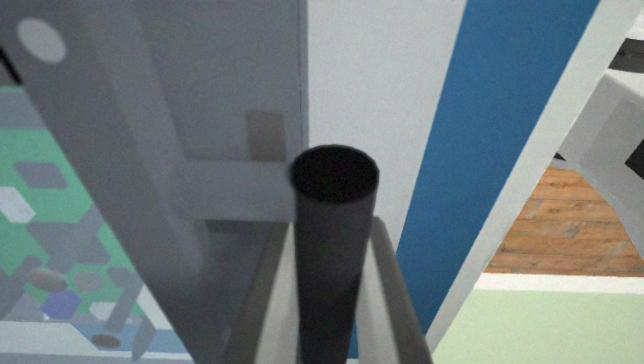

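Scene clock: 1178.23 s.
Joint torques (N m): left_arm=[-15.54 2.25 8.34 -2.54 0.09 -0.93 -0.21] | right_arm=[-17.12 -6.61 -10.56 2.81 1.97 -1.54 -0.05]
External joint torques (N m): left_arm=[2.04 -1.48 -1.39 1.42 -0.05 -0.39 -0.2] | right_arm=[0.32 1.03 -0.76 3.94 1.88 -1.03 -0.05]
Wrist force (N): left_arm=[-0.6 1.9 -8.0] | right_arm=[-9.3 8.6 -6.3]
Wrist torque (N m): left_arm=[-0.12 -0.27 -0.21] | right_arm=[-0.02 0.88 0.32]
Wrist force, peak (N): left_arm=[-0.5 2.2 -8.2] | right_arm=[-8.5 8.3 -8.4]
move: done
base_odometry: x=-0.599 y=+1.880 heading=+1.477
lidar_m: 0.85 0.45 0.37 0.82 1.34 1.87 4.19 4.34 3.45 0.80 0.78 0.88
joint_positions: torso_squat_rad=+0.350 torso_shift_rad=+0.120 torso_pitch_rad=+0.300 torso_yaw_rad=+0.000 left_shoulder_pitch_rad=-1.287 left_shoulder_roll_rad=+0.610 left_shoulder_yaw_rad=-1.020 left_elbow_rad=-1.811 left_forearm_roll_rad=+1.183 left_wrist_pitch_rad=+1.436 left_hand_roll_rad=+1.397 left_gripper_m=+0.000 right_shoulder_pitch_rad=-1.565 right_shoulder_roll_rad=-1.144 right_shoulder_yaw_rad=+1.578 right_elbow_rad=-2.034 right_forearm_roll_rad=-1.449 right_wrist_pitch_rad=+0.893 right_hand_roll_rad=-1.294 right_gripper_m=+0.015 head_pan_rad=+0.000 head_tilt_rad=+0.750
joint_status: all done
wheel_motors_off: 0
motor_effort: left_wheel=+2(4) right_wheel=-1(2)
contact_limits: left_gripper_m 400 mA; right_gripper_m 250 mA
chest: x=-0.0581 y=-0.0007 z=+1.2290 quat_wxyz=(+0.989, +0.000, +0.149, +0.000) (m; base frame)
left_hand: x=+0.2803 y=-0.0236 z=+0.9826 quat_wxyz=(+0.991, -0.130, +0.000, +0.000) (m; base frame)
left_hand_status: reached (checked arc, planned for 1.5 s): 1 mm and 0.0 deg off.
right_hand: x=+0.2719 y=-0.1090 z=+0.9637 quat_wxyz=(+0.991, +0.130, +0.000, +0.000) (m; base frame)
pictures: left_wrist_camera
camera_calibration:
left_wrist_camera: T_world_to_cam=[[0.999817, 0.0115857, -0.0152514, -0.266317], [0.01894, -0.716472, 0.697359, -0.67316], [-0.00284782, -0.69752, -0.71656, 0.757497], [0, 0, 0, 1]]

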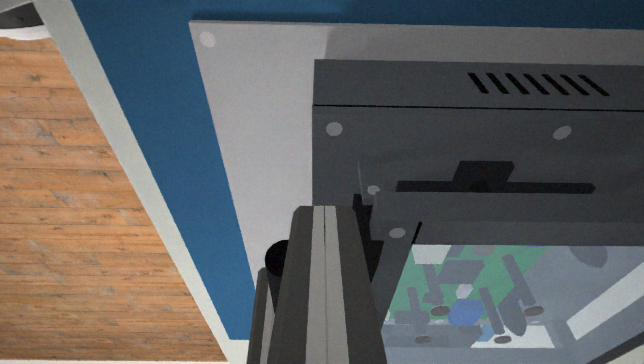

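Scene clock: 1180.07 s.
Joint torques (N m): left_arm=[-7.39 -0.91 0.32 2.77 -1.9 -2.59 -0.12] | right_arm=[-18.95 -6.84 -12.75 0.38 0.78 -1.5 -0.08]
External joint torques (N m): left_arm=[10.17 -4.57 -9.38 6.84 -2.04 -2.04 -0.11] | right_arm=[-1.51 0.8 -2.95 1.5 0.69 -0.99 -0.08]
Wrist force (N): left_arm=[-12.1 7.9 37.6] | right_arm=[-2.2 5.3 -23.0]
Wrist torque (N m): left_arm=[-0.08 -0.29 -0.25] | right_arm=[-0.02 0.82 0.35]
Wrist force, peak (N): left_arm=[-12.3 8.3 38.3] | right_arm=[-2.4 5.7 -23.4]
move: done
base_odometry: x=-0.599 y=+1.880 heading=+1.477
lidar_m: 0.85 0.46 0.37 0.82 1.36 1.87 4.18 4.33 3.46 0.80 0.79 0.88
joint_positions: torso_squat_rad=+0.350 torso_shift_rad=+0.119 torso_pitch_rad=+0.299 torso_yaw_rad=+0.000 left_shoulder_pitch_rad=-1.277 left_shoulder_roll_rad=+0.605 left_shoulder_yaw_rad=-1.029 left_elbow_rad=-1.798 left_forearm_roll_rad=+1.169 left_wrist_pitch_rad=+1.420 left_hand_roll_rad=+1.388 left_gripper_m=+0.000 right_shoulder_pitch_rad=-1.564 right_shoulder_roll_rad=-1.144 right_shoulder_yaw_rad=+1.579 right_elbow_rad=-2.034 right_forearm_roll_rad=-1.449 right_wrist_pitch_rad=+0.893 right_hand_roll_rad=-1.294 right_gripper_m=+0.015 head_pan_rad=+0.000 head_tilt_rad=+0.750
joint_status: all done
wheel_motors_off: 0
motor_effort: left_wheel=+3(4) right_wheel=-1(2)
contact_limits: left_gripper_m 400 mA; right_gripper_m 250 mA
chest: x=-0.0585 y=-0.0006 z=+1.2291 quat_wxyz=(+0.989, +0.000, +0.149, +0.000) (m; base frame)
left_hand: x=+0.2810 y=-0.0240 z=+0.9761 quat_wxyz=(+0.991, -0.131, -0.002, +0.000) (m; base frame)
left_hand_status: reached (checked arc, planned for 1.5 s): 2 mm and 0.2 deg off.
right_hand: x=+0.2717 y=-0.1092 z=+0.9637 quat_wxyz=(+0.991, +0.130, +0.000, +0.000) (m; base frame)
pictures: left_wrist_camera
camera_calibration:
left_wrist_camera: T_world_to_cam=[[0.999861, 0.0113647, -0.0121996, -0.2701], [0.0166546, -0.715023, 0.698903, -0.669799], [-0.000780148, -0.699009, -0.715113, 0.750506], [0, 0, 0, 1]]

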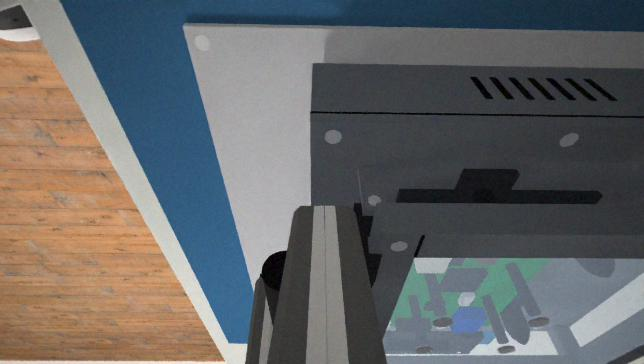

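Press more, then raise the bar.

{"fn": "move", "kwargs": {"target": {"side":"left","x":0.2805,"y":-0.024,"z":0.968,"quat_wxyz":[0.9914,-0.1305,0,0]}, "min_time_s": 1.2, "cameras": []}}

{"fn": "move", "kwargs": {"target": {"side":"right","x":0.2735,"y":-0.109,"z":0.985,"quat_wxyz":[0.9914,0.1305,0,0]}, "min_time_s": 1.5, "cameras": ["left_wrist_camera","right_wrist_camera"]}}

Scene clock: 1187.40 s.
Joint torques (N m): left_arm=[3.15 -2.05 -10.37 13.8 -7.3 -6.15 0.02] | right_arm=[-19.91 -6.24 -13.7 -4.28 -1.42 -1.89 -0.13]
External joint torques (N m): left_arm=[20.73 -5.65 -20.06 17.93 -7.44 -5.59 0.02] | right_arm=[-2.45 1.42 -3.89 -3.19 -1.52 -1.38 -0.13]
Wrist force (N): left_arm=[-41.5 18.2 109.8] | right_arm=[9.4 1.3 -27.3]
Wrist torque (N m): left_arm=[-0.09 -0.41 -0.46] | right_arm=[-0.10 0.76 0.30]
Wrist force, peak (N): left_arm=[-41.2 18.5 110.9] | right_arm=[9.4 1.9 -28.5]
move: done
base_odometry: x=-0.599 y=+1.880 heading=+1.478
lidar_m: 0.85 0.45 0.38 0.83 1.35 1.87 4.18 4.33 3.45 0.79 0.80 0.88
joint_positions: torso_squat_rad=+0.350 torso_shift_rad=+0.119 torso_pitch_rad=+0.297 torso_yaw_rad=+0.000 left_shoulder_pitch_rad=-1.270 left_shoulder_roll_rad=+0.600 left_shoulder_yaw_rad=-1.035 left_elbow_rad=-1.789 left_forearm_roll_rad=+1.160 left_wrist_pitch_rad=+1.409 left_hand_roll_rad=+1.380 left_gripper_m=+0.000 right_shoulder_pitch_rad=-1.564 right_shoulder_roll_rad=-1.144 right_shoulder_yaw_rad=+1.579 right_elbow_rad=-2.033 right_forearm_roll_rad=-1.448 right_wrist_pitch_rad=+0.893 right_hand_roll_rad=-1.294 right_gripper_m=+0.015 head_pan_rad=+0.000 head_tilt_rad=+0.750
joint_status: all done
wheel_motors_off: 0
motor_effort: left_wheel=+13(13) right_wheel=-2(2)
contact_limits: left_gripper_m 400 mA; right_gripper_m 250 mA
chest: x=-0.0597 y=-0.0002 z=+1.2293 quat_wxyz=(+0.989, +0.000, +0.148, +0.000) (m; base frame)
left_hand: x=+0.2809 y=-0.0247 z=+0.9727 quat_wxyz=(+0.991, -0.133, -0.004, -0.002) (m; base frame)
left_hand_status: reached (checked arc, planned for 1.2 s): 5 mm and 0.5 deg off.
right_hand: x=+0.2715 y=-0.1091 z=+0.9644 quat_wxyz=(+0.992, +0.130, -0.001, +0.000) (m; base frame)
pictures: none

Scene clock: 1189.23 s.
Joint torques (N m): left_arm=[-5.01 5.95 -1.96 13.62 -9.94 -4.84 -0.01] | right_arm=[-19.08 -9.02 -12.35 -1.59 -0.42 -0.92 0.64]
External joint torques (N m): left_arm=[12.53 2.39 -11.63 17.77 -10.08 -4.29 -0.01] | right_arm=[-1.64 -1.48 -2.39 -0.88 -0.51 -0.41 0.64]
Wrist force (N): left_arm=[-51.2 10.8 82.8] | right_arm=[2.4 7.5 -17.1]
Wrist torque (N m): left_arm=[-0.08 0.05 -0.51] | right_arm=[-0.10 0.86 0.28]
Wrist force, peak (N): left_arm=[-41.6 17.7 110.6] | right_arm=[9.3 2.2 -29.3]
move: done
base_odometry: x=-0.599 y=+1.880 heading=+1.478
lidar_m: 0.84 0.45 0.38 0.83 1.35 1.87 4.18 4.33 3.46 0.80 0.78 0.88
joint_positions: torso_squat_rad=+0.350 torso_shift_rad=+0.118 torso_pitch_rad=+0.297 torso_yaw_rad=+0.000 left_shoulder_pitch_rad=-1.268 left_shoulder_roll_rad=+0.598 left_shoulder_yaw_rad=-1.037 left_elbow_rad=-1.789 left_forearm_roll_rad=+1.161 left_wrist_pitch_rad=+1.409 left_hand_roll_rad=+1.380 left_gripper_m=+0.000 right_shoulder_pitch_rad=-1.601 right_shoulder_roll_rad=-1.173 right_shoulder_yaw_rad=+1.554 right_elbow_rad=-2.053 right_forearm_roll_rad=-1.507 right_wrist_pitch_rad=+0.926 right_hand_roll_rad=-1.277 right_gripper_m=+0.015 head_pan_rad=+0.000 head_tilt_rad=+0.750
joint_status: all done
wheel_motors_off: 0
motor_effort: left_wheel=+15(16) right_wheel=+1(4)
contact_limits: left_gripper_m 400 mA; right_gripper_m 250 mA
chest: x=-0.0599 y=-0.0002 z=+1.2293 quat_wxyz=(+0.989, +0.000, +0.148, +0.000) (m; base frame)
left_hand: x=+0.2791 y=-0.0251 z=+0.9716 quat_wxyz=(+0.991, -0.133, -0.002, -0.002) (m; base frame)
right_hand: x=+0.2731 y=-0.1092 z=+0.9847 quat_wxyz=(+0.991, +0.130, +0.000, +0.000) (m; base frame)
right_hand_status: reached (checked arc, planned for 1.5 s): 1 mm and 0.1 deg off.
pictures: left_wrist_camera, right_wrist_camera
camera_calibration:
left_wrist_camera: T_world_to_cam=[[0.999899, 0.00757987, -0.0120387, -0.268519], [0.013845, -0.713063, 0.700964, -0.668582], [-0.00327114, -0.701059, -0.713095, 0.745167], [0, 0, 0, 1]]
right_wrist_camera: T_world_to_cam=[[-0.999651, 0.024268, -0.0104353, 0.288406], [0.0113344, 0.75085, 0.660375, -0.538164], [0.0238613, 0.660026, -0.750863, 0.87663], [0, 0, 0, 1]]

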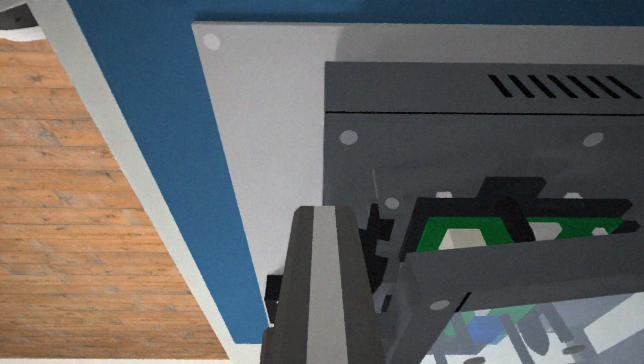

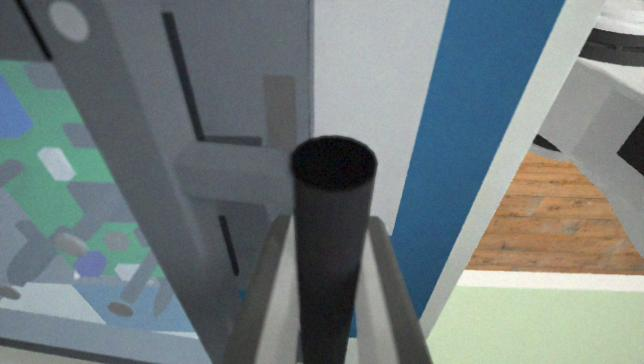

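{"fn": "move", "kwargs": {"target": {"side":"left","x":0.28,"y":-0.02,"z":1.0,"quat_wxyz":[0.9914,-0.1305,0,0]}, "cameras": []}}

{"fn": "move", "kwargs": {"target": {"side":"left","x":0.26,"y":0.1,"z":1.09,"quat_wxyz":[0.9914,-0.1305,0,0]}, "cameras": []}}

{"fn": "move", "kwargs": {"target": {"side":"left","x":0.25,"y":0.22,"z":1.12,"quat_wxyz":[0.9914,-0.1305,0,0]}, "cameras": ["head_camera"]}}

{"fn": "move", "kwargs": {"target": {"side":"right","x":0.277,"y":-0.109,"z":1.005,"quat_wxyz":[0.9914,0.1305,0,0]}, "cameras": ["head_camera"]}}

Scene clock: 1218.77 s.
Joint torques (N m): left_arm=[-15.56 4.9 8.53 -2.32 0.07 -0.83 0.25] | right_arm=[-17.64 -8.57 -11.07 1.12 1.03 -0.68 0.51]
External joint torques (N m): left_arm=[2.12 0.92 -1.29 1.37 -0.08 -0.28 0.25] | right_arm=[-0.23 -1.05 -1.12 1.87 0.95 -0.14 0.51]
Wrist force (N): left_arm=[-0.7 2.9 -8.3] | right_arm=[-3.3 10.9 -12.5]
Wrist torque (N m): left_arm=[-0.26 -0.27 -0.21] | right_arm=[0.02 0.81 0.36]
Wrist force, peak (N): left_arm=[-51.4 10.9 83.0] | right_arm=[-11.3 14.7 -11.1]
move: done
base_odometry: x=-0.599 y=+1.880 heading=+1.477
lidar_m: 0.85 0.46 0.38 0.82 1.35 1.87 4.18 4.34 3.46 0.79 0.79 0.89
joint_positions: torso_squat_rad=+0.350 torso_shift_rad=+0.120 torso_pitch_rad=+0.300 torso_yaw_rad=+0.000 left_shoulder_pitch_rad=-1.309 left_shoulder_roll_rad=+0.627 left_shoulder_yaw_rad=-0.994 left_elbow_rad=-1.832 left_forearm_roll_rad=+1.221 left_wrist_pitch_rad=+1.465 left_hand_roll_rad=+1.405 left_gripper_m=+0.000 right_shoulder_pitch_rad=-1.601 right_shoulder_roll_rad=-1.173 right_shoulder_yaw_rad=+1.554 right_elbow_rad=-2.054 right_forearm_roll_rad=-1.508 right_wrist_pitch_rad=+0.926 right_hand_roll_rad=-1.277 right_gripper_m=+0.015 head_pan_rad=+0.000 head_tilt_rad=+0.750
joint_status: all done
wheel_motors_off: 0
motor_effort: left_wheel=+2(15) right_wheel=-2(6)
contact_limits: left_gripper_m 400 mA; right_gripper_m 250 mA
chest: x=-0.0580 y=-0.0007 z=+1.2290 quat_wxyz=(+0.989, +0.000, +0.149, +0.000) (m; base frame)
left_hand: x=+0.2812 y=-0.0207 z=+0.9989 quat_wxyz=(+0.991, -0.130, +0.001, +0.000) (m; base frame)
left_hand_status: reached (checked arc, planned for 0.2 s): 2 mm and 0.2 deg off.
right_hand: x=+0.2740 y=-0.1094 z=+0.9836 quat_wxyz=(+0.991, +0.131, +0.002, +0.000) (m; base frame)
pictures: none

Scene clock: 1219.90 s.
Joint torques (N m): left_arm=[-13.11 6.66 9.14 -0.75 0.17 -0.38 -0.06] | right_arm=[-17.75 -8.43 -10.88 0.96 0.87 -0.87 0.5]
External joint torques (N m): left_arm=[1.87 -0.54 -0.3 0.21 0.01 0.15 -0.06] | right_arm=[-0.33 -0.9 -0.93 1.71 0.79 -0.4 0.5]
Wrist force (N): left_arm=[-0.3 3.0 -8.3] | right_arm=[-2.6 10.1 -14.4]
Wrist torque (N m): left_arm=[-0.29 -0.24 -0.21] | right_arm=[0.03 0.81 0.36]
Wrist force, peak (N): left_arm=[-0.3 3.3 -9.6] | right_arm=[-2.5 11.5 -14.8]
move: done
base_odometry: x=-0.599 y=+1.880 heading=+1.477
lidar_m: 0.85 0.45 0.38 0.82 1.35 1.86 4.18 4.33 3.46 0.80 0.79 0.88
joint_positions: torso_squat_rad=+0.350 torso_shift_rad=+0.120 torso_pitch_rad=+0.300 torso_yaw_rad=+0.000 left_shoulder_pitch_rad=-1.249 left_shoulder_roll_rad=+1.090 left_shoulder_yaw_rad=-0.736 left_elbow_rad=-2.185 left_forearm_roll_rad=+1.549 left_wrist_pitch_rad=+1.548 left_hand_roll_rad=+1.352 left_gripper_m=+0.000 right_shoulder_pitch_rad=-1.601 right_shoulder_roll_rad=-1.173 right_shoulder_yaw_rad=+1.554 right_elbow_rad=-2.054 right_forearm_roll_rad=-1.508 right_wrist_pitch_rad=+0.926 right_hand_roll_rad=-1.277 right_gripper_m=+0.015 head_pan_rad=+0.000 head_tilt_rad=+0.750
joint_status: all done
wheel_motors_off: 0
motor_effort: left_wheel=+3(5) right_wheel=+0(2)
contact_limits: left_gripper_m 400 mA; right_gripper_m 250 mA
chest: x=-0.0580 y=-0.0007 z=+1.2290 quat_wxyz=(+0.989, +0.000, +0.149, +0.000) (m; base frame)
left_hand: x=+0.2601 y=+0.0999 z=+1.0901 quat_wxyz=(+0.991, -0.130, +0.000, +0.000) (m; base frame)
left_hand_status: reached (checked arc, planned for 0.8 s): 0 mm and 0.0 deg off.
right_hand: x=+0.2741 y=-0.1095 z=+0.9836 quat_wxyz=(+0.991, +0.131, +0.002, +0.000) (m; base frame)
pictures: none

Scene clock: 1221.07 s.
Joint torques (N m): left_arm=[-9.84 10.63 9.58 0.48 0.31 -0.66 0.4] | right_arm=[-17.83 -8.11 -10.83 0.92 0.75 -1.07 0.6]
External joint torques (N m): left_arm=[1.28 -0.46 0.23 -0.5 0 -0.19 0.41] | right_arm=[-0.42 -0.59 -0.88 1.67 0.67 -0.56 0.6]
Wrist force (N): left_arm=[-0.5 2.6 -8.7] | right_arm=[-2.1 9.3 -13.8]
Wrist torque (N m): left_arm=[-0.20 -0.24 -0.21] | right_arm=[-0.01 0.86 0.38]
Wrist force, peak (N): left_arm=[-0.5 2.4 -9.0] | right_arm=[-2.0 11.6 -15.1]
move: done
base_odometry: x=-0.599 y=+1.880 heading=+1.477
lidar_m: 0.85 0.45 0.38 0.82 1.35 1.87 4.18 4.33 3.46 0.80 0.79 0.88
joint_positions: torso_squat_rad=+0.350 torso_shift_rad=+0.120 torso_pitch_rad=+0.300 torso_yaw_rad=+0.000 left_shoulder_pitch_rad=-0.968 left_shoulder_roll_rad=+1.579 left_shoulder_yaw_rad=-0.496 left_elbow_rad=-2.218 left_forearm_roll_rad=+1.834 left_wrist_pitch_rad=+1.413 left_hand_roll_rad=+0.957 left_gripper_m=+0.000 right_shoulder_pitch_rad=-1.601 right_shoulder_roll_rad=-1.173 right_shoulder_yaw_rad=+1.554 right_elbow_rad=-2.054 right_forearm_roll_rad=-1.508 right_wrist_pitch_rad=+0.926 right_hand_roll_rad=-1.277 right_gripper_m=+0.015 head_pan_rad=+0.000 head_tilt_rad=+0.750
joint_status: all done
wheel_motors_off: 0
motor_effort: left_wheel=+3(5) right_wheel=-1(3)
contact_limits: left_gripper_m 400 mA; right_gripper_m 250 mA
chest: x=-0.0580 y=-0.0007 z=+1.2290 quat_wxyz=(+0.989, +0.000, +0.149, +0.000) (m; base frame)
left_hand: x=+0.2501 y=+0.2200 z=+1.1201 quat_wxyz=(+0.991, -0.130, +0.000, +0.000) (m; base frame)
left_hand_status: reached (checked arc, planned for 0.8 s): 0 mm and 0.0 deg off.
right_hand: x=+0.2741 y=-0.1095 z=+0.9836 quat_wxyz=(+0.991, +0.131, +0.002, +0.000) (m; base frame)
pictures: head_camera
camera_calibration:
head_camera: T_world_to_cam=[[0.0348199, -0.998752, 0.035805, -0.0538984], [-0.846169, -0.0485259, -0.530701, 0.827776], [0.531776, -0.0118181, -0.846803, 1.12426], [0, 0, 0, 1]]

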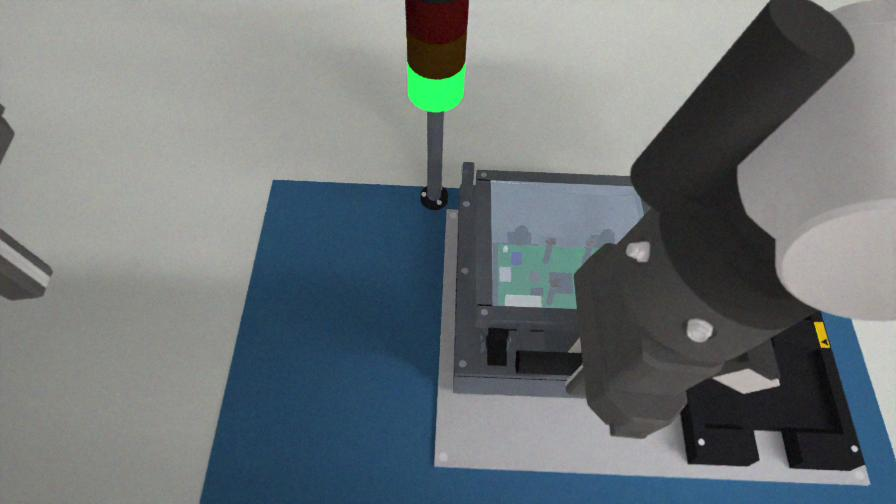

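Scene clock: 1221.73 s.
Joint torques (N m): left_arm=[-9.67 10.49 9.73 0.64 0.35 -0.56 0.38] | right_arm=[-17 -7.64 -11.35 -0.33 0.12 -0.87 0.46]
External joint torques (N m): left_arm=[1.45 -0.6 0.38 -0.34 0.03 -0.09 0.38] | right_arm=[0.39 -0.28 -1.26 -0.01 0.04 -0.33 0.46]
Wrist force (N): left_arm=[-0.5 2.6 -8.7] | right_arm=[0.6 9.0 -13.3]
Wrist torque (N m): left_arm=[-0.21 -0.26 -0.21] | right_arm=[-0.08 0.85 0.32]
Wrist force, peak (N): left_arm=[-0.6 3.0 -8.7] | right_arm=[2.2 12.1 -18.5]
move: done
base_odometry: x=-0.599 y=+1.880 heading=+1.477
lidar_m: 0.85 0.45 0.38 0.82 1.35 1.86 4.18 4.33 3.45 0.80 0.78 0.89
joint_positions: torso_squat_rad=+0.350 torso_shift_rad=+0.120 torso_pitch_rad=+0.300 torso_yaw_rad=+0.000 left_shoulder_pitch_rad=-0.968 left_shoulder_roll_rad=+1.579 left_shoulder_yaw_rad=-0.496 left_elbow_rad=-2.218 left_forearm_roll_rad=+1.834 left_wrist_pitch_rad=+1.413 left_hand_roll_rad=+0.957 left_gripper_m=+0.000 right_shoulder_pitch_rad=-1.641 right_shoulder_roll_rad=-1.199 right_shoulder_yaw_rad=+1.527 right_elbow_rad=-2.071 right_forearm_roll_rad=-1.561 right_wrist_pitch_rad=+0.963 right_hand_roll_rad=-1.267 right_gripper_m=+0.015 head_pan_rad=+0.000 head_tilt_rad=+0.750
joint_status: all done
wheel_motors_off: 0
motor_effort: left_wheel=+3(4) right_wheel=+0(3)
contact_limits: left_gripper_m 400 mA; right_gripper_m 250 mA
chest: x=-0.0579 y=-0.0007 z=+1.2290 quat_wxyz=(+0.989, +0.000, +0.149, +0.000) (m; base frame)
left_hand: x=+0.2502 y=+0.2200 z=+1.1200 quat_wxyz=(+0.991, -0.130, +0.000, +0.000) (m; base frame)
right_hand: x=+0.2770 y=-0.1091 z=+1.0048 quat_wxyz=(+0.991, +0.130, +0.000, +0.000) (m; base frame)
right_hand_status: reached (checked arc, planned for 0.2 s): 0 mm and 0.0 deg off.
pictures: head_camera
camera_calibration:
head_camera: T_world_to_cam=[[0.0348141, -0.998753, 0.0357855, -0.0538906], [-0.84624, -0.0485089, -0.530589, 0.827704], [0.531663, -0.0118111, -0.846874, 1.12428], [0, 0, 0, 1]]

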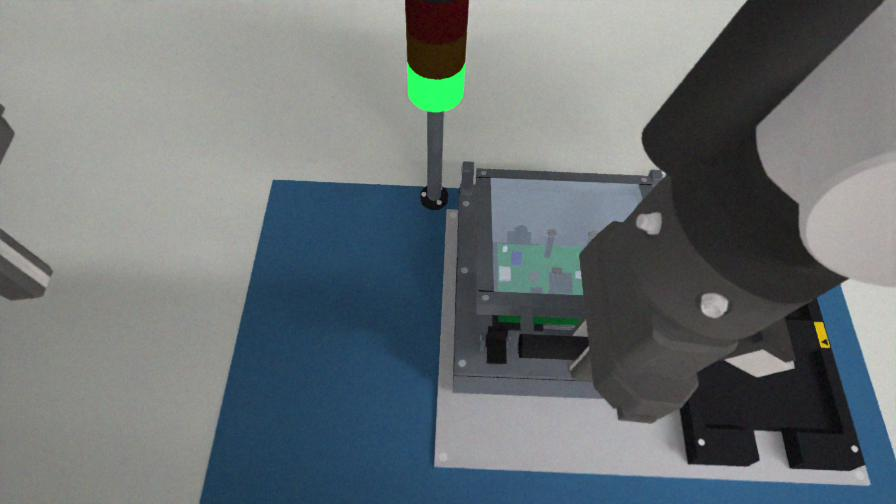

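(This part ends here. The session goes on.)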